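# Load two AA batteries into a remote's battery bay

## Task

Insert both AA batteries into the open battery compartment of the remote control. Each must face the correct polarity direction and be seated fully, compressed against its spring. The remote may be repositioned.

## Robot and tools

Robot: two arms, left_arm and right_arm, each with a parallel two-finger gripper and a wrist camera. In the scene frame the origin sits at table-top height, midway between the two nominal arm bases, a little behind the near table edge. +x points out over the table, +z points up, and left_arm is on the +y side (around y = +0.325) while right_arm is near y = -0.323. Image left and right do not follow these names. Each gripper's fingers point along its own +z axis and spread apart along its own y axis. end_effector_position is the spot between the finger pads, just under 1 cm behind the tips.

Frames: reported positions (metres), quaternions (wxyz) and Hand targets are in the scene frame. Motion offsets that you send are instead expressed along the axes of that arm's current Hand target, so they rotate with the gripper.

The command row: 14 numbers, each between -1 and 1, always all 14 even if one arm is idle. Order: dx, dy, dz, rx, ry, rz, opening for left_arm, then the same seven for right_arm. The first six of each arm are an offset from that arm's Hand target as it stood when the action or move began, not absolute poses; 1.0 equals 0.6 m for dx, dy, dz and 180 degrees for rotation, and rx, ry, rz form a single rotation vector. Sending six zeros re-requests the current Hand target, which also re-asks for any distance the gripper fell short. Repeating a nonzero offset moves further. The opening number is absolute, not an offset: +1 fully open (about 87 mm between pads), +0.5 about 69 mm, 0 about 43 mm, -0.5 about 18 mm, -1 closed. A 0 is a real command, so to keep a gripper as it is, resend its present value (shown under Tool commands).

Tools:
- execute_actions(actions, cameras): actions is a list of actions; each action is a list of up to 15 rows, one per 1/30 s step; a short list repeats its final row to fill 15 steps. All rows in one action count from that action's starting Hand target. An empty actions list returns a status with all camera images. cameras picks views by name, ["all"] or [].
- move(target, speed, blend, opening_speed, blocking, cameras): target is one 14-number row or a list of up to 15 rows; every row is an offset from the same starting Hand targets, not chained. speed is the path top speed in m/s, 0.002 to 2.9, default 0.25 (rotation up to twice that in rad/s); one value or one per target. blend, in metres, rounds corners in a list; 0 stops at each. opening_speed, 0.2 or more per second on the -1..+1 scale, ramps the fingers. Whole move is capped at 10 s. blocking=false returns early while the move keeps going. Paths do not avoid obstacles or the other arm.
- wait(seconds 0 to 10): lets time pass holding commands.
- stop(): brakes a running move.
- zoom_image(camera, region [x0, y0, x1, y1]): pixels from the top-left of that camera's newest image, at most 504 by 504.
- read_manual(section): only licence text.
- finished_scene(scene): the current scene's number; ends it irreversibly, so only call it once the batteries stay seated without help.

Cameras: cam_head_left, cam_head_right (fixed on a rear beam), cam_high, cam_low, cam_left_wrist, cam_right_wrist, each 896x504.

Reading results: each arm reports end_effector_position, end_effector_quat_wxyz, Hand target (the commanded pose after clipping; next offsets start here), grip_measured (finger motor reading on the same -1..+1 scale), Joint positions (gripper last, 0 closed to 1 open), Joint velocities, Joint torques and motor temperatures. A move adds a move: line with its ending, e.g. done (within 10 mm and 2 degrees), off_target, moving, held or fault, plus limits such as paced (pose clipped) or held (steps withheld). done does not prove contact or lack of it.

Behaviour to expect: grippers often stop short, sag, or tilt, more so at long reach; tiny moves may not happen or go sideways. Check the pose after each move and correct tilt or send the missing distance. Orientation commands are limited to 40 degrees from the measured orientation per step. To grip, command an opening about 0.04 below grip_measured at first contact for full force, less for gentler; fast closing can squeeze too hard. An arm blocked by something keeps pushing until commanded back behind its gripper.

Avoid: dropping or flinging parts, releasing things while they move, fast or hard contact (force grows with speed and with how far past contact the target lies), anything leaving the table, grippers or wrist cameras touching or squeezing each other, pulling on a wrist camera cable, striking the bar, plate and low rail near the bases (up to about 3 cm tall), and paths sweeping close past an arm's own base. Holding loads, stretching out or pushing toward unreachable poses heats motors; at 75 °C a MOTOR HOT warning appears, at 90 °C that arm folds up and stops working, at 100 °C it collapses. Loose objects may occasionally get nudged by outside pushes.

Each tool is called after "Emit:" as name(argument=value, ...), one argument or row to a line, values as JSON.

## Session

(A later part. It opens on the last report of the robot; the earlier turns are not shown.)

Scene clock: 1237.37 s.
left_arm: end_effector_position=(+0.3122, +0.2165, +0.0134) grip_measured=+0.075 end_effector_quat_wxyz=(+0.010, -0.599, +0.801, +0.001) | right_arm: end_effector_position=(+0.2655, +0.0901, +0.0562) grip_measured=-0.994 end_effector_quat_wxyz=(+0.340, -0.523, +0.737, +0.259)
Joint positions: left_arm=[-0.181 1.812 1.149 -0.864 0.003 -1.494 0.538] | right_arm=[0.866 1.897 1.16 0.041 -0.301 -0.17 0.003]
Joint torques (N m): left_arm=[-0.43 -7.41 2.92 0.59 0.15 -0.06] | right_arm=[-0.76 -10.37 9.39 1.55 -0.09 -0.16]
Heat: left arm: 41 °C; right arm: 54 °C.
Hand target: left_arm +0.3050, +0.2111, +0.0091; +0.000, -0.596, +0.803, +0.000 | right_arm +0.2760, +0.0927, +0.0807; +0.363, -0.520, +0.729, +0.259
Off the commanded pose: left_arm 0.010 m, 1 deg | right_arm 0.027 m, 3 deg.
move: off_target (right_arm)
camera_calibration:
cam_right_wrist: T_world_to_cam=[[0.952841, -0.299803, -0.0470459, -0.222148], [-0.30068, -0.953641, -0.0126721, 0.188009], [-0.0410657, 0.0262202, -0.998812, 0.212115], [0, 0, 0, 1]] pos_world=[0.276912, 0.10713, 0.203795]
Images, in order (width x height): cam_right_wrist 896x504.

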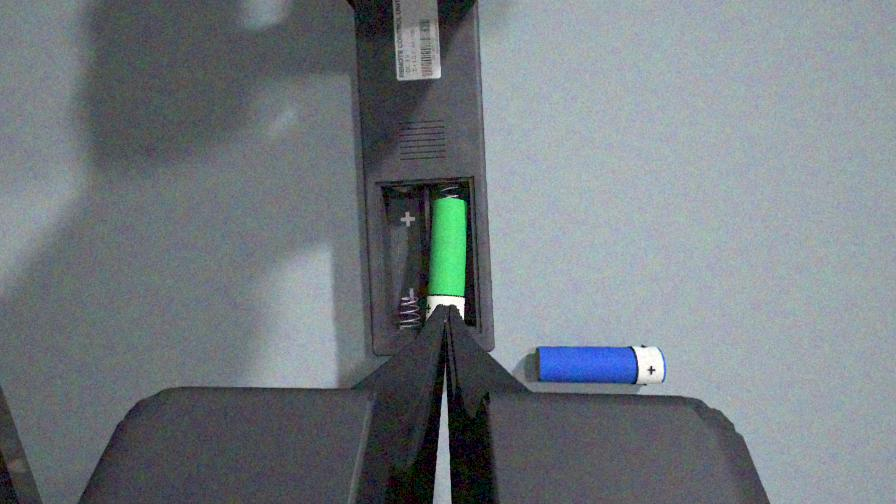

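Emit:
move(
  target=[0,0,0,0,0,0,0,0.0025,-0.0062,-0.0013,-0.004,0.0721,-0.004,-0.3],
  speed=0.15,
  cameras=["cam_right_wrist"],
)

Scene clock: 1287.37 s.
left_arm: end_effector_position=(+0.3122, +0.2165, +0.0134) grip_measured=+0.075 end_effector_quat_wxyz=(+0.010, -0.599, +0.801, +0.001) | right_arm: end_effector_position=(+0.2721, +0.0869, +0.0685) grip_measured=-0.300 end_effector_quat_wxyz=(+0.264, -0.551, +0.764, +0.209)
Joint positions: left_arm=[-0.181 1.812 1.149 -0.864 0.003 -1.494 0.538] | right_arm=[0.866 1.98 1.456 -0.376 -0.271 -0.236 0.35]
Joint torques (N m): left_arm=[-0.42 -7.35 2.95 0.59 0.14 -0.08] | right_arm=[0.36 -8.69 10.11 1.32 0.08 -0.18]
Motor temperatures (°C): left_arm=[28 40 38 29 26 28 32] | right_arm=[26 58 45 55 28 28 27]
Heat: left arm: 40 °C; right arm: 58 °C.
Hand target: left_arm +0.3050, +0.2111, +0.0091; +0.000, -0.596, +0.803, +0.000 | right_arm +0.2790, +0.0901, +0.0800; +0.277, -0.552, +0.760, +0.201
Off the commanded pose: left_arm 0.010 m, 1 deg | right_arm 0.014 m, 2 deg.
move: off_target (right_arm)
camera_calibration:
cam_right_wrist: T_world_to_cam=[[0.955215, -0.291371, -0.051642, -0.229839], [-0.277826, -0.943146, 0.18245, 0.166563], [-0.101867, -0.159932, -0.981858, 0.256347], [0, 0, 0, 1]] pos_world=[0.291934, 0.131122, 0.209438]
Images, in order (width x height): cam_right_wrist 896x504.

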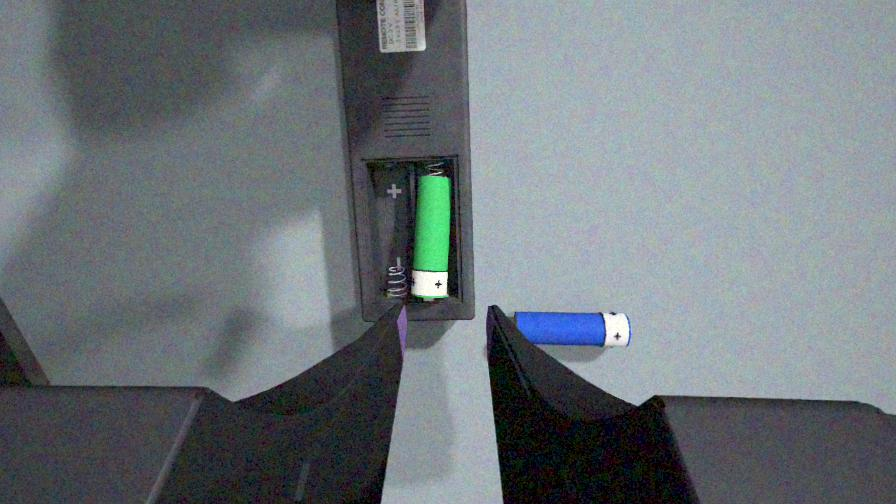

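Emit:
zoom_image(
  camera="cam_right_wrist",
  region=[340, 140, 500, 330],
)

Scaled by 2.653 from the camera's 896x504 image, which has a finer 1280x720 frame.

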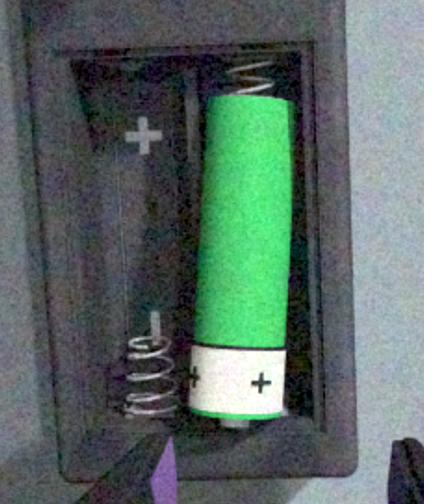

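Emit:
move(
  target=[0,0,0,0,0,0,0,0.0238,0.0052,0.0409,0,0,0,-0.3],
  speed=0.1,
  cameras=["cam_right_wrist"],
)

Emit:
zoom_image(
  camera="cam_right_wrist",
  region=[340, 140, 540, 340],
)

Scene clock: 1314.10 s.
left_arm: end_effector_position=(+0.3122, +0.2165, +0.0134) grip_measured=+0.075 end_effector_quat_wxyz=(+0.010, -0.599, +0.801, +0.001) | right_arm: end_effector_position=(+0.2678, +0.0897, +0.0453) grip_measured=-0.300 end_effector_quat_wxyz=(+0.251, -0.557, +0.766, +0.203)
Joint positions: left_arm=[-0.181 1.812 1.149 -0.864 0.003 -1.494 0.538] | right_arm=[0.881 2.027 1.445 -0.347 -0.263 -0.236 0.35]
Joint torques (N m): left_arm=[-0.43 -7.34 2.95 0.6 0.14 -0.09] | right_arm=[0.24 -9.1 6.45 1.92 0.08 -0.08]
Motor temperatures (°C): left_arm=[28 40 38 29 26 28 32] | right_arm=[26 55 48 52 28 28 27]
Heat: left arm: 40 °C; right arm: 55 °C.
Hand target: left_arm +0.3050, +0.2111, +0.0091; +0.000, -0.596, +0.803, +0.000 | right_arm +0.2776, +0.0957, +0.0520; +0.276, -0.552, +0.760, +0.201
Off the commanded pose: left_arm 0.010 m, 1 deg | right_arm 0.013 m, 3 deg.
move: off_target (right_arm)
camera_calibration:
cam_right_wrist: T_world_to_cam=[[0.95712, -0.284169, -0.0562896, -0.22707], [-0.266648, -0.940143, 0.212201, 0.167601], [-0.113221, -0.188093, -0.975603, 0.238844], [0, 0, 0, 1]] pos_world=[0.289066, 0.137967, 0.18467]
Images, in order (width x height): cam_right_wrist 896x504.

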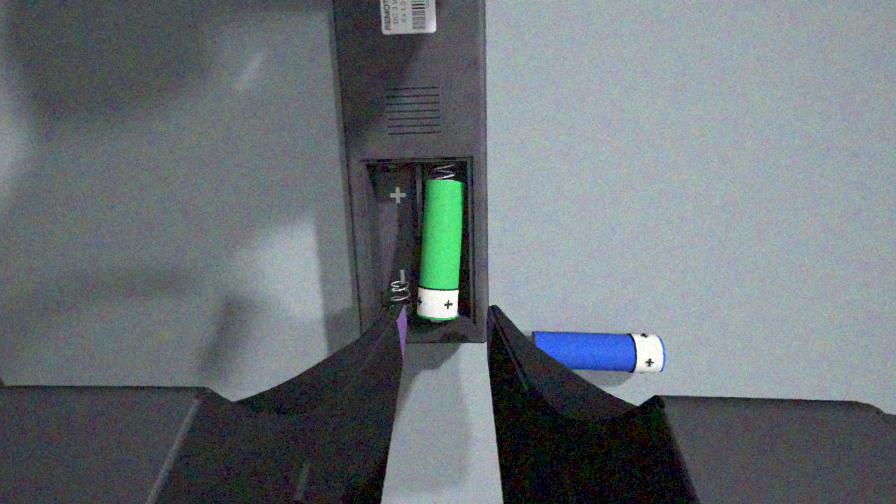

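Scaled by 2.520 from the camera's 896x504 image, which has a finer 1280x720 frame.

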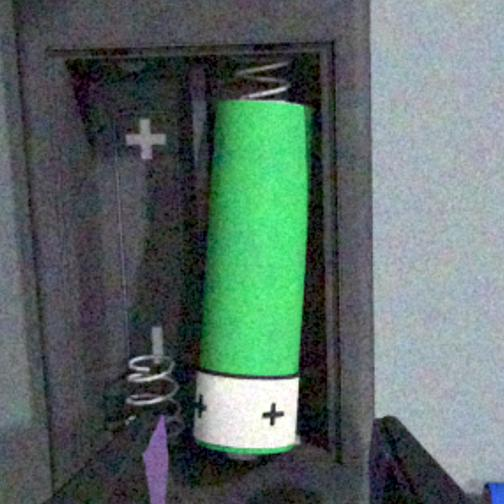

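Emit:
move(
  target=[0,0,0,0,0,0,0,0.0062,0.0005,0.0250,0,0,0,-0.3],
  speed=0.1,
  cameras=["cam_right_wrist"],
)

Emit:
zoom_image(
  camera="cam_right_wrist",
  region=[340, 140, 540, 340],
)

Scene clock: 1325.87 s.
left_arm: end_effector_position=(+0.3122, +0.2165, +0.0135) grip_measured=+0.075 end_effector_quat_wxyz=(+0.010, -0.599, +0.801, +0.001) | right_arm: end_effector_position=(+0.2701, +0.0950, +0.0302) grip_measured=-0.300 end_effector_quat_wxyz=(+0.251, -0.558, +0.765, +0.201)
Joint positions: left_arm=[-0.181 1.812 1.149 -0.864 0.004 -1.494 0.538] | right_arm=[0.887 2.068 1.445 -0.306 -0.256 -0.236 0.35]
Joint torques (N m): left_arm=[-0.39 -7.38 2.91 0.61 0.12 -0.08] | right_arm=[0.29 -9.28 6.76 1.9 0.06 -0.01]
Motor temperatures (°C): left_arm=[28 40 38 29 26 28 32] | right_arm=[26 57 46 54 28 28 27]
Heat: left arm: 40 °C; right arm: 57 °C.
Hand target: left_arm +0.3050, +0.2111, +0.0091; +0.000, -0.596, +0.803, +0.000 | right_arm +0.2794, +0.1022, +0.0381; +0.276, -0.552, +0.760, +0.201
Off the commanded pose: left_arm 0.010 m, 1 deg | right_arm 0.014 m, 3 deg.
move: off_target (right_arm)
camera_calibration:
cam_right_wrist: T_world_to_cam=[[0.957999, -0.2821, -0.0515596, -0.229258], [-0.265284, -0.940056, 0.214287, 0.175994], [-0.108919, -0.191609, -0.975409, 0.224424], [0, 0, 0, 1]] pos_world=[0.290761, 0.143772, 0.169371]
Images, in order (width x height): cam_right_wrist 896x504.

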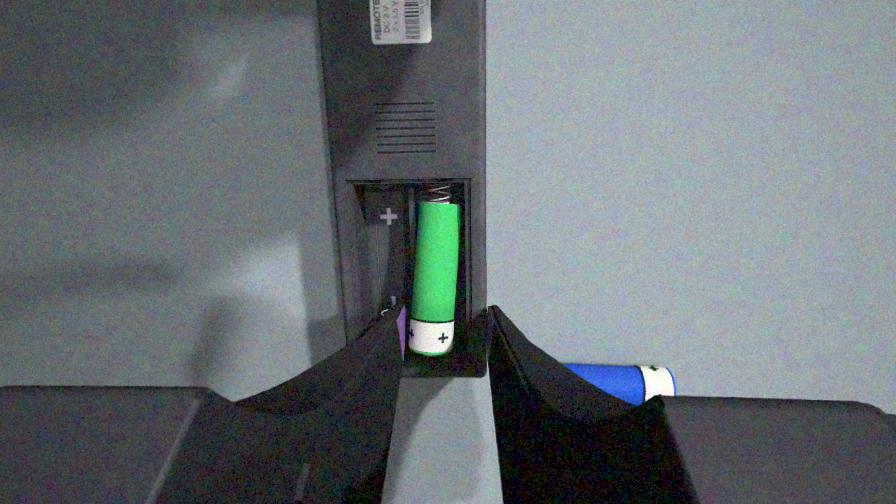

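Scaled by 2.520 from the camera's 896x504 image, which has a finer 1280x720 frame.

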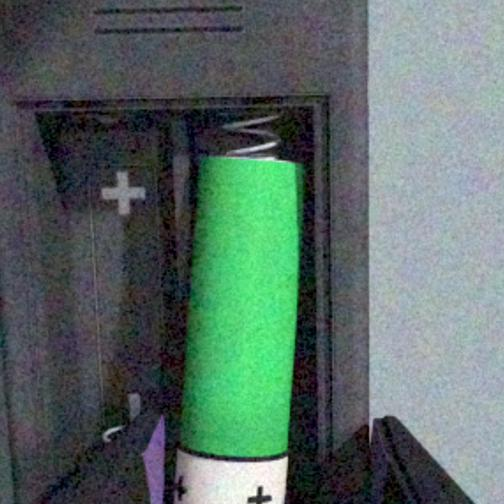

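Emit:
move(
  target=[0,0,0,0,0,0,0,-0.0005,-0.0150,0.0003,0,0,0,-0.3],
  speed=0.06,
  cameras=["cam_right_wrist"],
)

Emit:
zoom_image(
  camera="cam_right_wrist",
  region=[340, 180, 540, 380],
)

Scene clock: 1340.10 s.
left_arm: end_effector_position=(+0.3121, +0.2164, +0.0135) grip_measured=+0.075 end_effector_quat_wxyz=(+0.009, -0.599, +0.801, +0.001) | right_arm: end_effector_position=(+0.2718, +0.0933, +0.0267) grip_measured=-0.300 end_effector_quat_wxyz=(+0.248, -0.557, +0.767, +0.199)
Joint positions: left_arm=[-0.181 1.812 1.149 -0.864 0.004 -1.494 0.538] | right_arm=[0.883 2.076 1.445 -0.305 -0.256 -0.236 0.35]
Joint torques (N m): left_arm=[-0.39 -7.39 2.96 0.61 0.14 -0.06] | right_arm=[-1.05 -8.99 8.38 1.79 -0.08 -0.18]
Motor temperatures (°C): left_arm=[28 40 38 29 26 28 32] | right_arm=[26 58 45 54 28 28 27]
Heat: left arm: 40 °C; right arm: 58 °C.
Hand target: left_arm +0.3050, +0.2111, +0.0091; +0.000, -0.596, +0.803, +0.000 | right_arm +0.2881, +0.0998, +0.0382; +0.277, -0.552, +0.760, +0.201
Off the commanded pose: left_arm 0.010 m, 1 deg | right_arm 0.021 m, 3 deg.
move: off_target (right_arm)
camera_calibration:
cam_right_wrist: T_world_to_cam=[[0.956505, -0.286757, -0.0535579, -0.230629], [-0.268759, -0.937643, 0.22044, 0.176077], [-0.113431, -0.196458, -0.973929, 0.222547], [0, 0, 0, 1]] pos_world=[0.293164, 0.142684, 0.165578]
Images, in order (width x height): cam_right_wrist 896x504.

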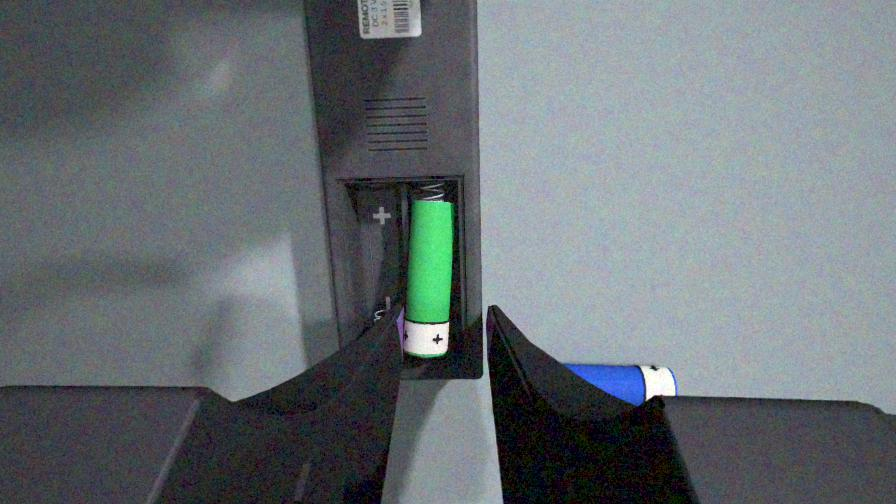

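Scaled by 2.520 from the camera's 896x504 image, which has a finer 1280x720 frame.

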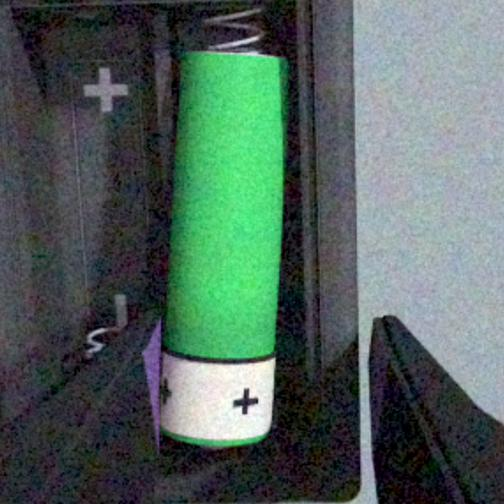

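Emit:
move(
  target=[0,0,0,0,0,0,0,-0.0040,-0.0200,-0.004,0,0,0,-0.3],
  speed=0.06,
  cameras=["cam_right_wrist"],
)

Emit:
zoom_image(
  camera="cam_right_wrist",
  region=[340, 180, 540, 380],
)

Scene clock: 1346.83 s.
left_arm: end_effector_position=(+0.3129, +0.2155, +0.0136) grip_measured=+0.075 end_effector_quat_wxyz=(+0.009, -0.602, +0.798, -0.001) | right_arm: end_effector_position=(+0.2784, +0.0923, +0.0256) grip_measured=-0.300 end_effector_quat_wxyz=(+0.249, -0.557, +0.767, +0.202)
Joint positions: left_arm=[-0.181 1.812 1.149 -0.862 0.008 -1.503 0.538] | right_arm=[0.867 2.088 1.457 -0.305 -0.27 -0.247 0.35]
Joint torques (N m): left_arm=[-0.44 -7.38 2.95 0.56 0.1 0] | right_arm=[-1.99 -9.14 10.28 1.54 -0.12 -0.27]
Motor temperatures (°C): left_arm=[28 40 38 29 26 28 32] | right_arm=[26 57 46 54 28 28 27]
Heat: left arm: 40 °C; right arm: 57 °C.
Hand target: left_arm +0.3051, +0.2110, +0.0091; +0.000, -0.596, +0.803, +0.000 | right_arm +0.2996, +0.0963, +0.0416; +0.277, -0.552, +0.760, +0.201
Off the commanded pose: left_arm 0.010 m, 1 deg | right_arm 0.027 m, 3 deg.
move: off_target (right_arm)
camera_calibration:
cam_right_wrist: T_world_to_cam=[[0.956751, -0.285336, -0.0566655, -0.237404], [-0.267246, -0.939045, 0.216273, 0.177004], [-0.114922, -0.191776, -0.974687, 0.222131], [0, 0, 0, 1]] pos_world=[0.299968, 0.141074, 0.164774]
Images, in order (width x height): cam_right_wrist 896x504.

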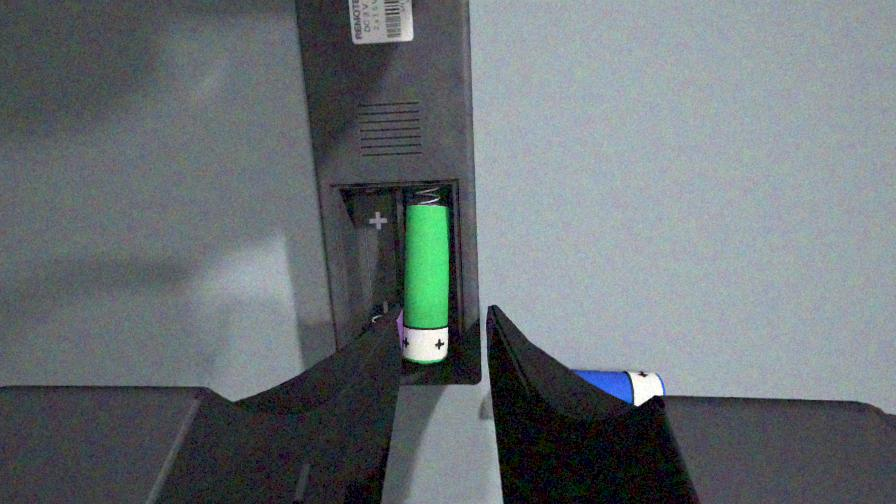

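Scaled by 2.520 from the camera's 896x504 image, which has a finer 1280x720 frame.

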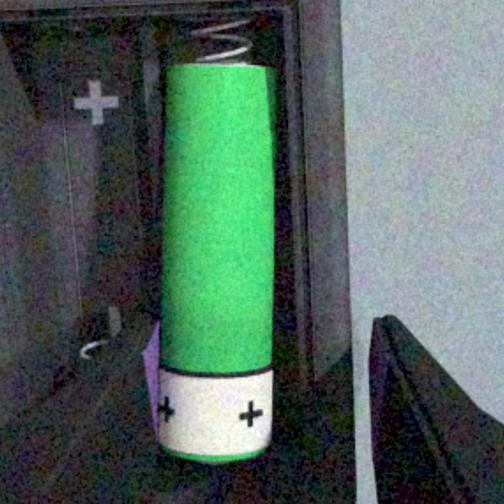

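Emit:
move(
  target=[0,0,0,0,0,0,0,-0.0060,-0.0160,-0.006,0,0,0,-0.3],
  speed=0.06,
  cameras=["cam_right_wrist"],
)

Emit:
zoom_image(
  camera="cam_right_wrist",
  region=[340, 180, 540, 380],
)

Scene clock: 1357.63 s.
left_arm: end_effector_position=(+0.3146, +0.2147, +0.0137) grip_measured=+0.075 end_effector_quat_wxyz=(+0.010, -0.607, +0.795, -0.004) | right_arm: end_effector_position=(+0.2831, +0.0910, +0.0273) grip_measured=-0.300 end_effector_quat_wxyz=(+0.243, -0.558, +0.767, +0.206)
Joint positions: left_arm=[-0.181 1.812 1.149 -0.857 0.01 -1.515 0.538] | right_arm=[0.852 2.101 1.487 -0.335 -0.29 -0.26 0.35]
Joint torques (N m): left_arm=[-0.47 -7.46 3.07 0.52 0.09 0.11] | right_arm=[-2.44 -9.69 10.7 1.52 -0.03 -0.3]
Motor temperatures (°C): left_arm=[28 40 38 29 26 28 32] | right_arm=[26 57 46 53 28 29 27]
Heat: left arm: 40 °C; right arm: 57 °C.
Hand target: left_arm +0.3050, +0.2111, +0.0091; +0.000, -0.596, +0.803, +0.000 | right_arm +0.3089, +0.0938, +0.0467; +0.277, -0.552, +0.760, +0.201
Off the commanded pose: left_arm 0.011 m, 2 deg | right_arm 0.032 m, 4 deg.
move: off_target (left_arm, right_arm)
camera_calibration:
cam_right_wrist: T_world_to_cam=[[0.957611, -0.279624, -0.0692276, -0.24256], [-0.258567, -0.940295, 0.221334, 0.174147], [-0.126985, -0.194051, -0.972738, 0.227521], [0, 0, 0, 1]] pos_world=[0.306198, 0.140075, 0.165981]
Images, in order (width x height): cam_right_wrist 896x504.

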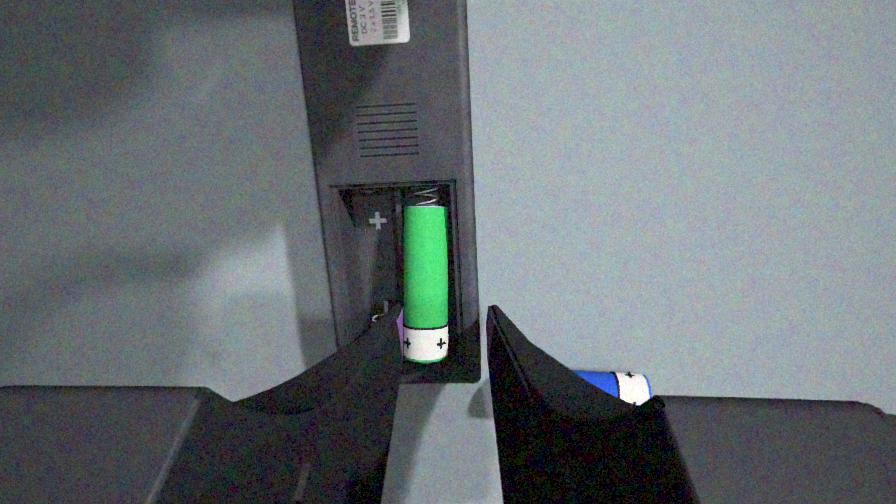

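Scaled by 2.520 from the camera's 896x504 image, which has a finer 1280x720 frame.

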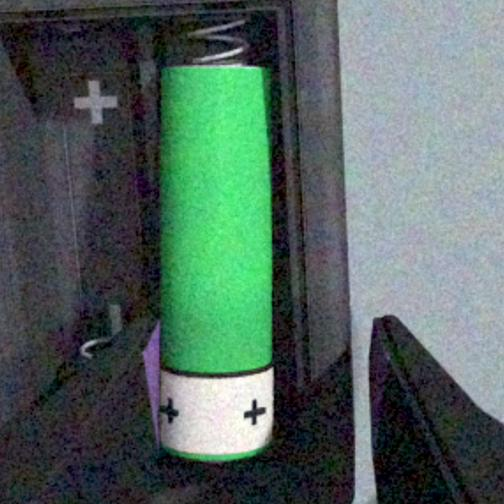

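Emit:
move(
  target=[0,0,0,0,0,0,0,-0.0368,0.0233,-0.0453,0,0,0,-0.3],
  speed=0.1,
  cameras=["cam_right_wrist"],
)

Emit:
zoom_image(
  camera="cam_right_wrist",
  region=[340, 140, 540, 340],
)

Scene clock: 1365.93 s.
left_arm: end_effector_position=(+0.3147, +0.2146, +0.0138) grip_measured=+0.075 end_effector_quat_wxyz=(+0.009, -0.607, +0.795, -0.004) | right_arm: end_effector_position=(+0.2861, +0.0942, +0.0512) grip_measured=-0.300 end_effector_quat_wxyz=(+0.248, -0.557, +0.766, +0.203)
Joint positions: left_arm=[-0.181 1.812 1.149 -0.856 0.011 -1.515 0.538] | right_arm=[0.852 2.079 1.551 -0.413 -0.283 -0.26 0.35]
Joint torques (N m): left_arm=[-0.44 -7.39 2.97 0.52 0.08 0.12] | right_arm=[-0.08 -12.56 9.8 1.25 0.07 -0.09]
Motor temperatures (°C): left_arm=[28 40 38 29 26 28 32] | right_arm=[26 59 46 53 28 29 27]
Heat: left arm: 40 °C; right arm: 59 °C.
Hand target: left_arm +0.3050, +0.2111, +0.0091; -0.001, -0.596, +0.803, +0.000 | right_arm +0.2954, +0.0976, +0.0817; +0.277, -0.552, +0.760, +0.201
Off the commanded pose: left_arm 0.011 m, 2 deg | right_arm 0.032 m, 3 deg.
move: off_target (left_arm, right_arm)
camera_calibration:
cam_right_wrist: T_world_to_cam=[[0.957142, -0.283182, -0.0607185, -0.242868], [-0.264306, -0.939792, 0.216641, 0.174497], [-0.118412, -0.191308, -0.974361, 0.249112], [0, 0, 0, 1]] pos_world=[0.308077, 0.142872, 0.190175]
Images, in order (width x height): cam_right_wrist 896x504.

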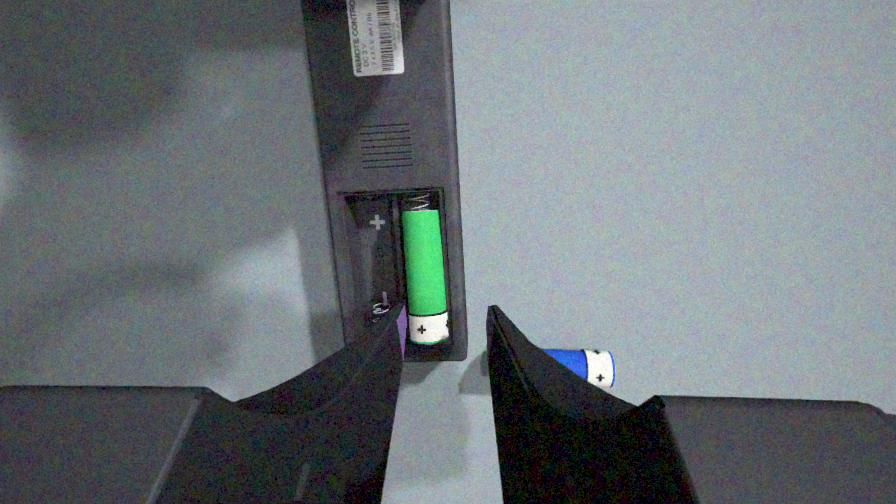

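Scaled by 2.520 from the camera's 896x504 image, which has a finer 1280x720 frame.

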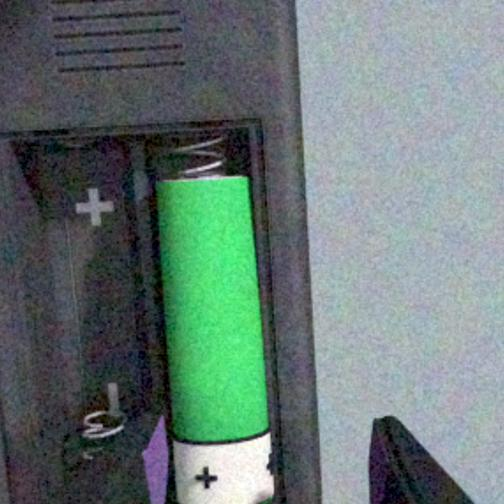

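Emit:
move(
  target=[0,0,0,0,0,0,0,0.0285,0.0142,0.0087,-0.0071,0,-0.0085,-0.74],
  speed=0.1,
  cameras=["cam_right_wrist"],
)

Emit:
zoom_image(
  camera="cam_right_wrist",
  region=[340, 180, 540, 380],
)

Scene clock: 1391.13 s.
left_arm: end_effector_position=(+0.3147, +0.2146, +0.0138) grip_measured=+0.075 end_effector_quat_wxyz=(+0.009, -0.607, +0.795, -0.004) | right_arm: end_effector_position=(+0.2759, +0.0812, +0.0407) grip_measured=-0.740 end_effector_quat_wxyz=(+0.231, -0.563, +0.768, +0.197)
Joint positions: left_arm=[-0.181 1.812 1.149 -0.856 0.011 -1.515 0.538] | right_arm=[0.853 2.058 1.491 -0.413 -0.283 -0.274 0.13]
Joint torques (N m): left_arm=[-0.42 -7.35 3 0.52 0.07 0.14] | right_arm=[0.21 -12.64 6.2 1.83 -0.15 -0.19]
Motor temperatures (°C): left_arm=[28 40 37 29 26 28 32] | right_arm=[26 64 47 52 28 28 27]
Heat: left arm: 40 °C; right arm: 64 °C.
Hand target: left_arm +0.3050, +0.2111, +0.0091; -0.001, -0.596, +0.803, +0.000 | right_arm +0.2842, +0.0909, +0.0667; +0.273, -0.566, +0.751, +0.205
Off the commanded pose: left_arm 0.011 m, 2 deg | right_arm 0.029 m, 5 deg.
move: off_target (left_arm, right_arm)
camera_calibration:
cam_right_wrist: T_world_to_cam=[[0.959326, -0.27422, -0.0670618, -0.23852], [-0.24983, -0.935292, 0.250627, 0.156084], [-0.131449, -0.223679, -0.965758, 0.241183], [0, 0, 0, 1]] pos_world=[0.299516, 0.134525, 0.17781]
Images, in order (width x height): cam_right_wrist 896x504.

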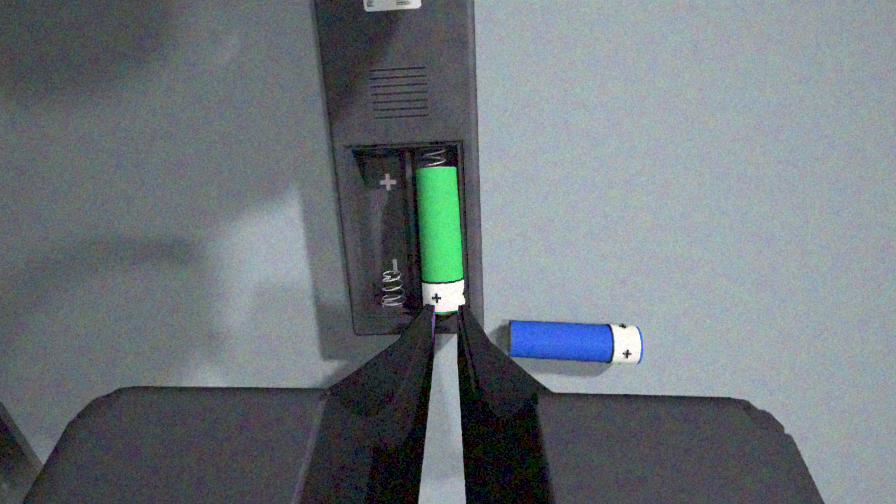

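Scaled by 2.520 from the camera's 896x504 image, which has a finer 1280x720 frame.

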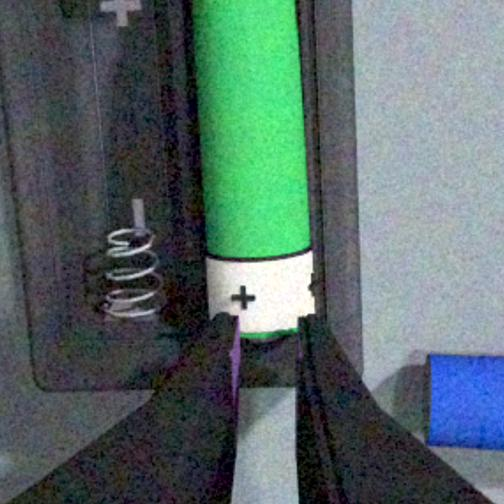

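Emit:
move(
  target=[0,0,0,0,0,0,0,0.0220,0.0022,0.0470,0,0,0,-0.74],
  speed=0.06,
  cameras=["cam_right_wrist"],
)

Emit:
zoom_image(
  camera="cam_right_wrist",
  region=[340, 180, 540, 380],
)

Scene clock: 1403.20 s.
left_arm: end_effector_position=(+0.3147, +0.2146, +0.0138) grip_measured=+0.075 end_effector_quat_wxyz=(+0.009, -0.607, +0.795, -0.004) | right_arm: end_effector_position=(+0.2753, +0.0838, +0.0367) grip_measured=-0.740 end_effector_quat_wxyz=(+0.239, -0.565, +0.764, +0.200)
Joint positions: left_arm=[-0.181 1.812 1.149 -0.856 0.011 -1.515 0.538] | right_arm=[0.858 2.058 1.467 -0.371 -0.283 -0.274 0.13]
Joint torques (N m): left_arm=[-0.34 -7.42 3.04 0.53 0.06 0.11] | right_arm=[0.65 -7.65 5.75 2.35 -0.06 -0.1]
Motor temperatures (°C): left_arm=[28 40 37 29 26 28 32] | right_arm=[26 63 45 53 28 28 27]
Heat: left arm: 40 °C; right arm: 63 °C.
Hand target: left_arm +0.3050, +0.2111, +0.0091; -0.001, -0.596, +0.803, +0.000 | right_arm +0.2852, +0.0990, +0.0366; +0.273, -0.566, +0.751, +0.205
Off the commanded pose: left_arm 0.011 m, 2 deg | right_arm 0.018 m, 4 deg.
move: off_target (left_arm, right_arm)
camera_calibration:
cam_right_wrist: T_world_to_cam=[[0.961435, -0.268334, -0.0603323, -0.238868], [-0.24759, -0.93994, 0.234971, 0.159802], [-0.11976, -0.210972, -0.970128, 0.233633], [0, 0, 0, 1]] pos_world=[0.297201, 0.135398, 0.174694]
Images, in order (width x height): cam_right_wrist 896x504.

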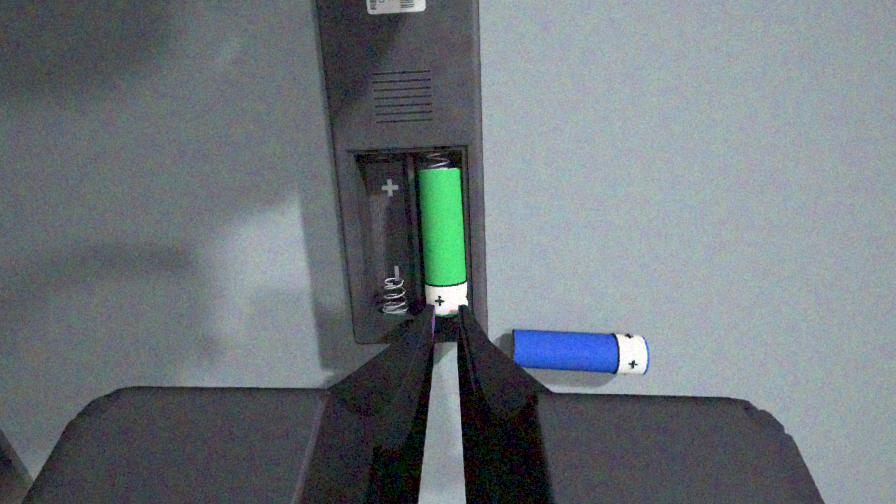

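Scaled by 2.520 from the camera's 896x504 image, which has a finer 1280x720 frame.

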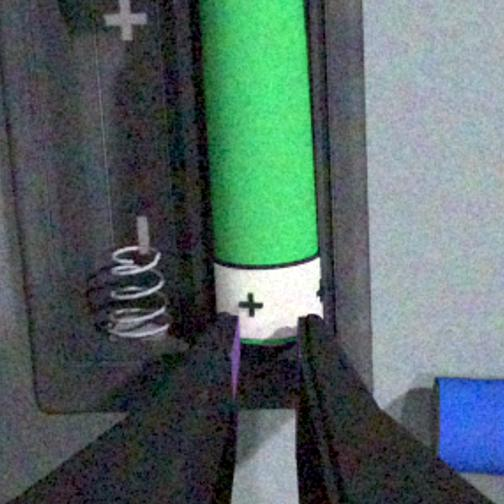

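Emit:
move(
  target=[0,0,0,0,0,0,0,0.0321,0,0.0385,0,0,0,-0.74],
  speed=0.06,
  cameras=["cam_right_wrist"],
)

Emit:
zoom_image(
  camera="cam_right_wrist",
  region=[340, 180, 540, 380],
)

Scene clock: 1413.20 s.
left_arm: end_effector_position=(+0.3149, +0.2145, +0.0138) grip_measured=+0.075 end_effector_quat_wxyz=(+0.010, -0.608, +0.794, -0.004) | right_arm: end_effector_position=(+0.2782, +0.0846, +0.0328) grip_measured=-0.740 end_effector_quat_wxyz=(+0.253, -0.563, +0.760, +0.205)
Joint positions: left_arm=[-0.181 1.812 1.149 -0.856 0.011 -1.517 0.538] | right_arm=[0.853 2.052 1.425 -0.304 -0.287 -0.274 0.13]
Joint torques (N m): left_arm=[-0.46 -7.39 3.06 0.51 0.07 0.12] | right_arm=[0.9 -4.04 3.7 2.71 0.01 -0.09]
Motor temperatures (°C): left_arm=[28 40 37 29 26 28 32] | right_arm=[26 61 45 55 28 28 27]
Heat: left arm: 40 °C; right arm: 61 °C.
Hand target: left_arm +0.3050, +0.2111, +0.0091; -0.001, -0.596, +0.803, +0.000 | right_arm +0.2852, +0.0991, +0.0065; +0.273, -0.566, +0.751, +0.206
Off the commanded pose: left_arm 0.011 m, 2 deg | right_arm 0.031 m, 3 deg.
move: off_target (left_arm, right_arm)
camera_calibration:
cam_right_wrist: T_world_to_cam=[[0.962083, -0.267973, -0.0508588, -0.242091], [-0.252482, -0.945496, 0.205644, 0.165017], [-0.103194, -0.185006, -0.977304, 0.223788], [0, 0, 0, 1]] pos_world=[0.297669, 0.132551, 0.172462]
Images, in order (width x height): cam_right_wrist 896x504.

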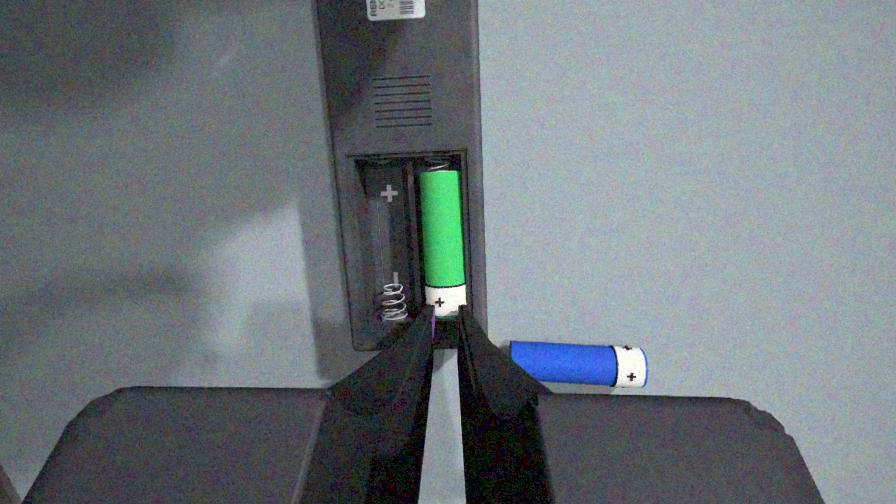

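Scaled by 2.520 from the camera's 896x504 image, which has a finer 1280x720 frame.

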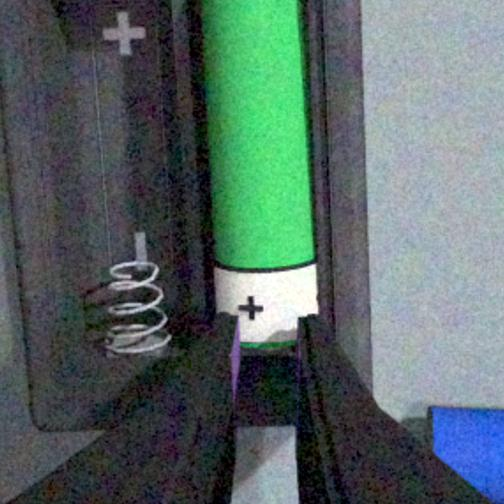

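Emit:
move(
  target=[0,0,0,0,0,0,0,0.0267,0,0.0320,0,0,0,-0.74],
  speed=0.06,
  cameras=["cam_right_wrist"],
)

Emit:
zoom_image(
  camera="cam_right_wrist",
  region=[340, 180, 540, 380],
)

Scene clock: 1419.50 s.
left_arm: end_effector_position=(+0.3151, +0.2150, +0.0138) grip_measured=+0.075 end_effector_quat_wxyz=(+0.010, -0.608, +0.793, -0.004) | right_arm: end_effector_position=(+0.2868, +0.1209, +0.0311) grip_measured=-0.739 end_effector_quat_wxyz=(+0.319, -0.568, +0.721, +0.237)
Joint positions: left_arm=[-0.18 1.812 1.149 -0.855 0.011 -1.518 0.538] | right_arm=[0.878 2.091 1.39 -0.067 -0.304 -0.271 0.131]
Joint torques (N m): left_arm=[-0.57 -7.35 3.11 0.53 0.06 0.15] | right_arm=[-0.25 -3.97 3.29 1.43 0.25 -0.11]
Motor temperatures (°C): left_arm=[28 40 37 29 26 28 32] | right_arm=[26 58 44 57 28 28 27]
Heat: left arm: 40 °C; right arm: 58 °C.
Hand target: left_arm +0.3050, +0.2111, +0.0091; +0.000, -0.596, +0.803, +0.000 | right_arm +0.2852, +0.0991, -0.0185; +0.273, -0.566, +0.751, +0.206
Off the commanded pose: left_arm 0.012 m, 2 deg | right_arm 0.054 m, 7 deg.
move: off_target (left_arm, right_arm)
camera_calibration:
cam_right_wrist: T_world_to_cam=[[0.974128, -0.225994, -0.00138265, -0.250877], [-0.225579, -0.972673, 0.0549624, 0.202074], [-0.013766, -0.0532285, -0.998487, 0.188814], [0, 0, 0, 1]] pos_world=[0.292569, 0.149905, 0.177076]
Images, in order (width x height): cam_right_wrist 896x504.

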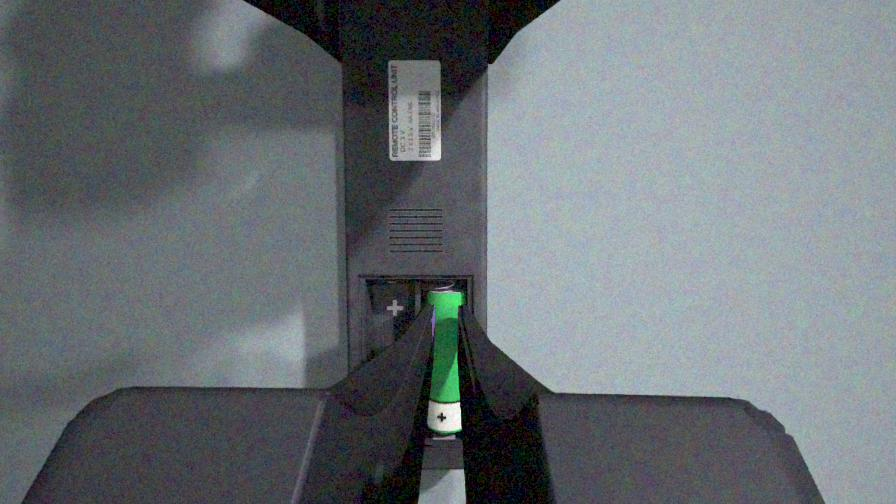

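Scaled by 2.520 from the camera's 896x504 image, which has a finer 1280x720 frame.

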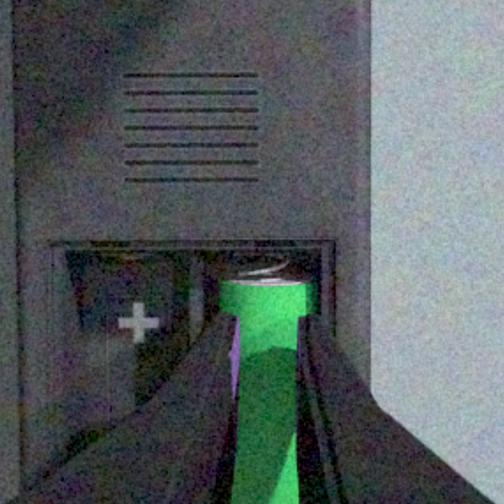

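Emit:
move(
  target=[0,0,0,0,0,0,0,-0.080,0,-0.080,0,0,0,-0.74],
  speed=0.15,
  cameras=["cam_right_wrist"],
)

Emit:
zoom_image(
  camera="cam_right_wrist",
  region=[340, 120, 540, 320],
)

Scene clock: 1425.80 s.
left_arm: end_effector_position=(+0.3145, +0.2145, +0.0134) grip_measured=+0.075 end_effector_quat_wxyz=(+0.009, -0.607, +0.795, -0.004) | right_arm: end_effector_position=(+0.2785, +0.1054, +0.0349) grip_measured=-0.740 end_effector_quat_wxyz=(+0.263, -0.570, +0.749, +0.213)
Joint positions: left_arm=[-0.181 1.812 1.147 -0.855 0.011 -1.515 0.538] | right_arm=[0.878 2.091 1.483 -0.292 -0.288 -0.271 0.13]
Joint torques (N m): left_arm=[-0.53 -7.41 3.08 0.5 0.06 0.12] | right_arm=[-0.46 -10.3 9.46 1.21 0.01 -0.1]
Motor temperatures (°C): left_arm=[28 40 37 29 26 28 32] | right_arm=[26 57 44 55 28 28 27]
Heat: left arm: 40 °C; right arm: 57 °C.
Hand target: left_arm +0.3051, +0.2111, +0.0091; +0.000, -0.596, +0.803, +0.000 | right_arm +0.2868, +0.1048, +0.0491; +0.273, -0.566, +0.751, +0.206
Off the commanded pose: left_arm 0.011 m, 2 deg | right_arm 0.017 m, 2 deg.
move: off_target (left_arm, right_arm)
camera_calibration:
cam_right_wrist: T_world_to_cam=[[0.968801, -0.244178, -0.0424434, -0.241378], [-0.233078, -0.955859, 0.178906, 0.180988], [-0.0842547, -0.163431, -0.98295, 0.222348], [0, 0, 0, 1]] pos_world=[0.294766, 0.150398, 0.175932]
Images, in order (width x height): cam_right_wrist 896x504.

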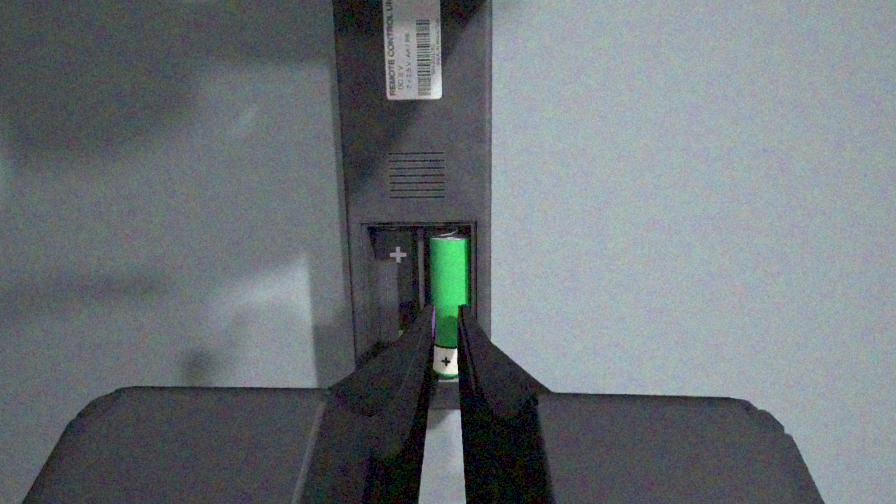

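Scaled by 2.520 from the camera's 896x504 image, which has a finer 1280x720 frame.

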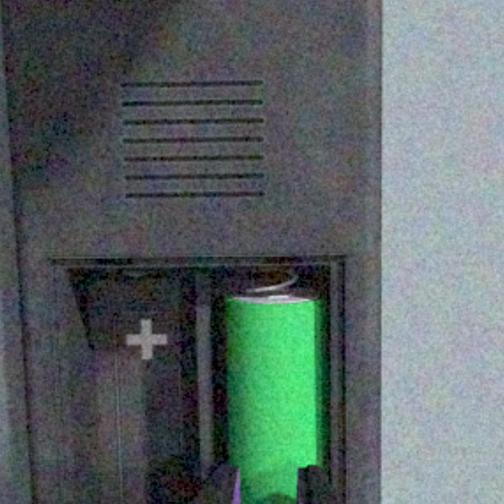

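Emit:
move(
  target=[0,0,0,0,0,0,0,-0.0152,-0.0023,-0.0962,0,0,0,-0.74],
  speed=0.15,
  cameras=["cam_right_wrist"],
)

Emit:
zoom_image(
  camera="cam_right_wrist",
  region=[340, 120, 540, 320],
)

Scene clock: 1434.90 s.
left_arm: end_effector_position=(+0.3143, +0.2140, +0.0134) grip_measured=+0.075 end_effector_quat_wxyz=(+0.009, -0.606, +0.796, -0.004) | right_arm: end_effector_position=(+0.2748, +0.0775, +0.0801) grip_measured=-0.740 end_effector_quat_wxyz=(+0.259, -0.567, +0.756, +0.203)
Joint positions: left_arm=[-0.183 1.812 1.147 -0.855 0.012 -1.513 0.538] | right_arm=[0.847 1.96 1.483 -0.447 -0.287 -0.29 0.13]
Joint torques (N m): left_arm=[-0.51 -7.46 3.11 0.51 0.08 0.09] | right_arm=[-0.84 -10.93 8.29 1.28 -0.24 -0.17]
Motor temperatures (°C): left_arm=[28 40 37 29 26 28 32] | right_arm=[26 57 45 54 28 28 27]
Heat: left arm: 40 °C; right arm: 57 °C.
Hand target: left_arm +0.3050, +0.2111, +0.0091; +0.000, -0.596, +0.803, +0.000 | right_arm +0.2799, +0.0756, +0.0992; +0.273, -0.566, +0.751, +0.206
Off the commanded pose: left_arm 0.011 m, 2 deg | right_arm 0.020 m, 2 deg.
move: off_target (left_arm, right_arm)
camera_calibration:
cam_right_wrist: T_world_to_cam=[[0.964457, -0.261549, -0.0376061, -0.240563], [-0.249261, -0.947763, 0.199035, 0.147559], [-0.087699, -0.182587, -0.979271, 0.264042], [0, 0, 0, 1]] pos_world=[0.29195, 0.125143, 0.220153]
Images, in order (width x height): cam_right_wrist 896x504.

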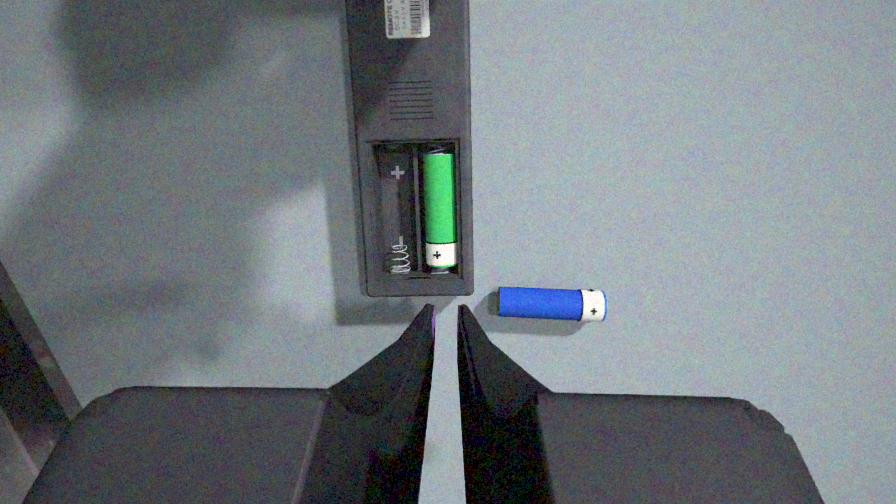

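Scaled by 2.520 from the camera's 896x504 image, which has a finer 1280x720 frame.

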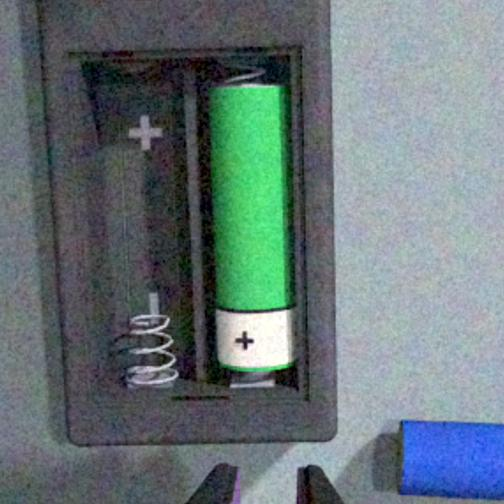

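Emit:
zoom_image(
  camera="cam_right_wrist",
  region=[360, 220, 480, 300],
)

Emit:
zoom_image(
  camera="cam_right_wrist",
  region=[360, 130, 480, 210],
)

Scaled by 4.200 from the camera's 896x504 image, which has a finer 1280x720 frame.

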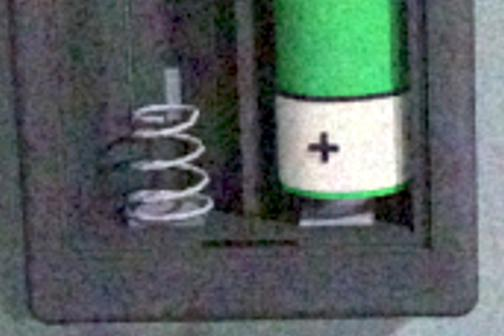

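Scaled by 4.200 from the camera's 896x504 image, which has a finer 1280x720 frame.

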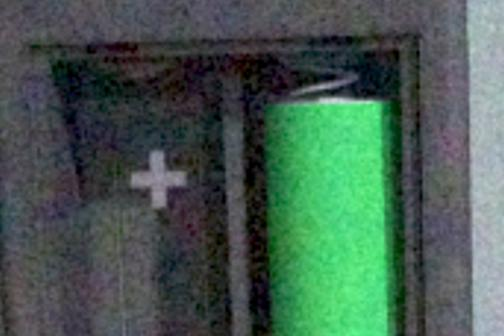

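Emit:
wait(
  seconds=0.1,
  cameras=["cam_left_wrist", "cam_right_wrist"],
)

Emit:
zoom_image(
  camera="cam_left_wrist",
  region=[390, 400, 520, 504],
)

Scene clock: 1471.50 s.
left_arm: end_effector_position=(+0.3137, +0.2126, +0.0134) grip_measured=+0.075 end_effector_quat_wxyz=(+0.009, -0.604, +0.797, -0.005) | right_arm: end_effector_position=(+0.2748, +0.0775, +0.0801) grip_measured=-0.740 end_effector_quat_wxyz=(+0.259, -0.567, +0.756, +0.203)
Joint positions: left_arm=[-0.187 1.812 1.147 -0.855 0.012 -1.513 0.538] | right_arm=[0.847 1.96 1.483 -0.447 -0.287 -0.29 0.13]
Joint torques (N m): left_arm=[-0.47 -7.45 3.04 0.5 0.07 0.1] | right_arm=[-0.87 -10.93 8.27 1.28 -0.23 -0.17]
Motor temperatures (°C): left_arm=[28 41 37 29 26 28 32] | right_arm=[26 64 46 51 28 28 27]
Heat: left arm: 41 °C; right arm: 64 °C.
Hand target: left_arm +0.3050, +0.2110, +0.0091; +0.000, -0.596, +0.803, +0.000 | right_arm +0.2799, +0.0756, +0.0992; +0.273, -0.566, +0.751, +0.206
Tool commands: left_gripper/opening=+0.0 right_gripper/opening=-0.74
Off the commanded pose: left_arm 0.010 m, 2 deg | right_arm 0.020 m, 2 deg.
wait: 0.10 s; at rest from the start
camera_calibration:
cam_left_wrist: T_world_to_cam=[[0.961566, -0.274498, 0.0064327, -0.241886], [-0.177307, -0.602878, 0.777882, 0.192466], [-0.209649, -0.749126, -0.628377, 0.375755], [0, 0, 0, 1]] pos_world=[0.345492, 0.331124, 0.0879556]
cam_right_wrist: T_world_to_cam=[[0.964457, -0.261549, -0.0376061, -0.240563], [-0.249261, -0.947763, 0.199035, 0.147559], [-0.087699, -0.182587, -0.979271, 0.264042], [0, 0, 0, 1]] pos_world=[0.29195, 0.125143, 0.220153]
Images, in order (width x height): cam_left_wrist 896x504, cam_right_wrist 896x504.

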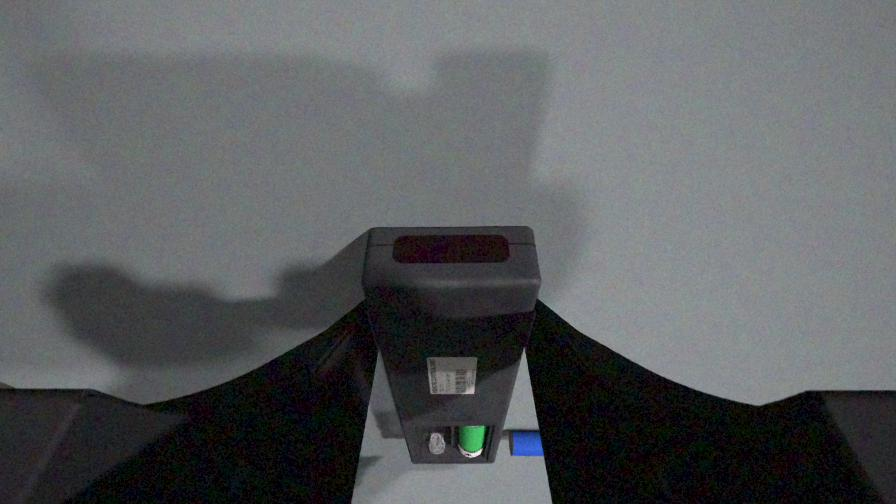

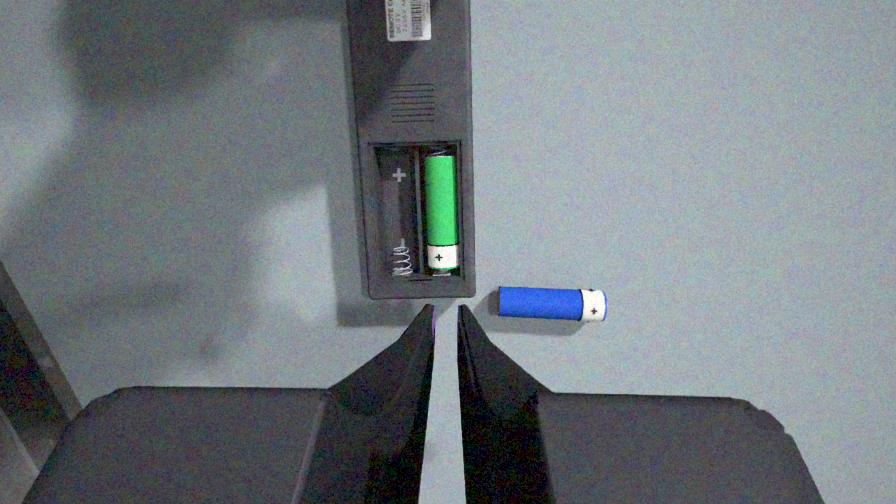

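Scaled by 3.877 from the camera's 896x504 image, which has a finer 1280x720 frame.

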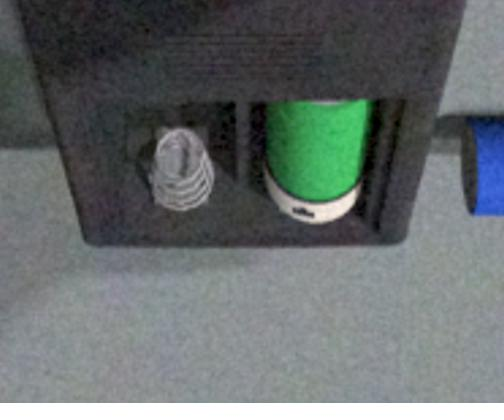

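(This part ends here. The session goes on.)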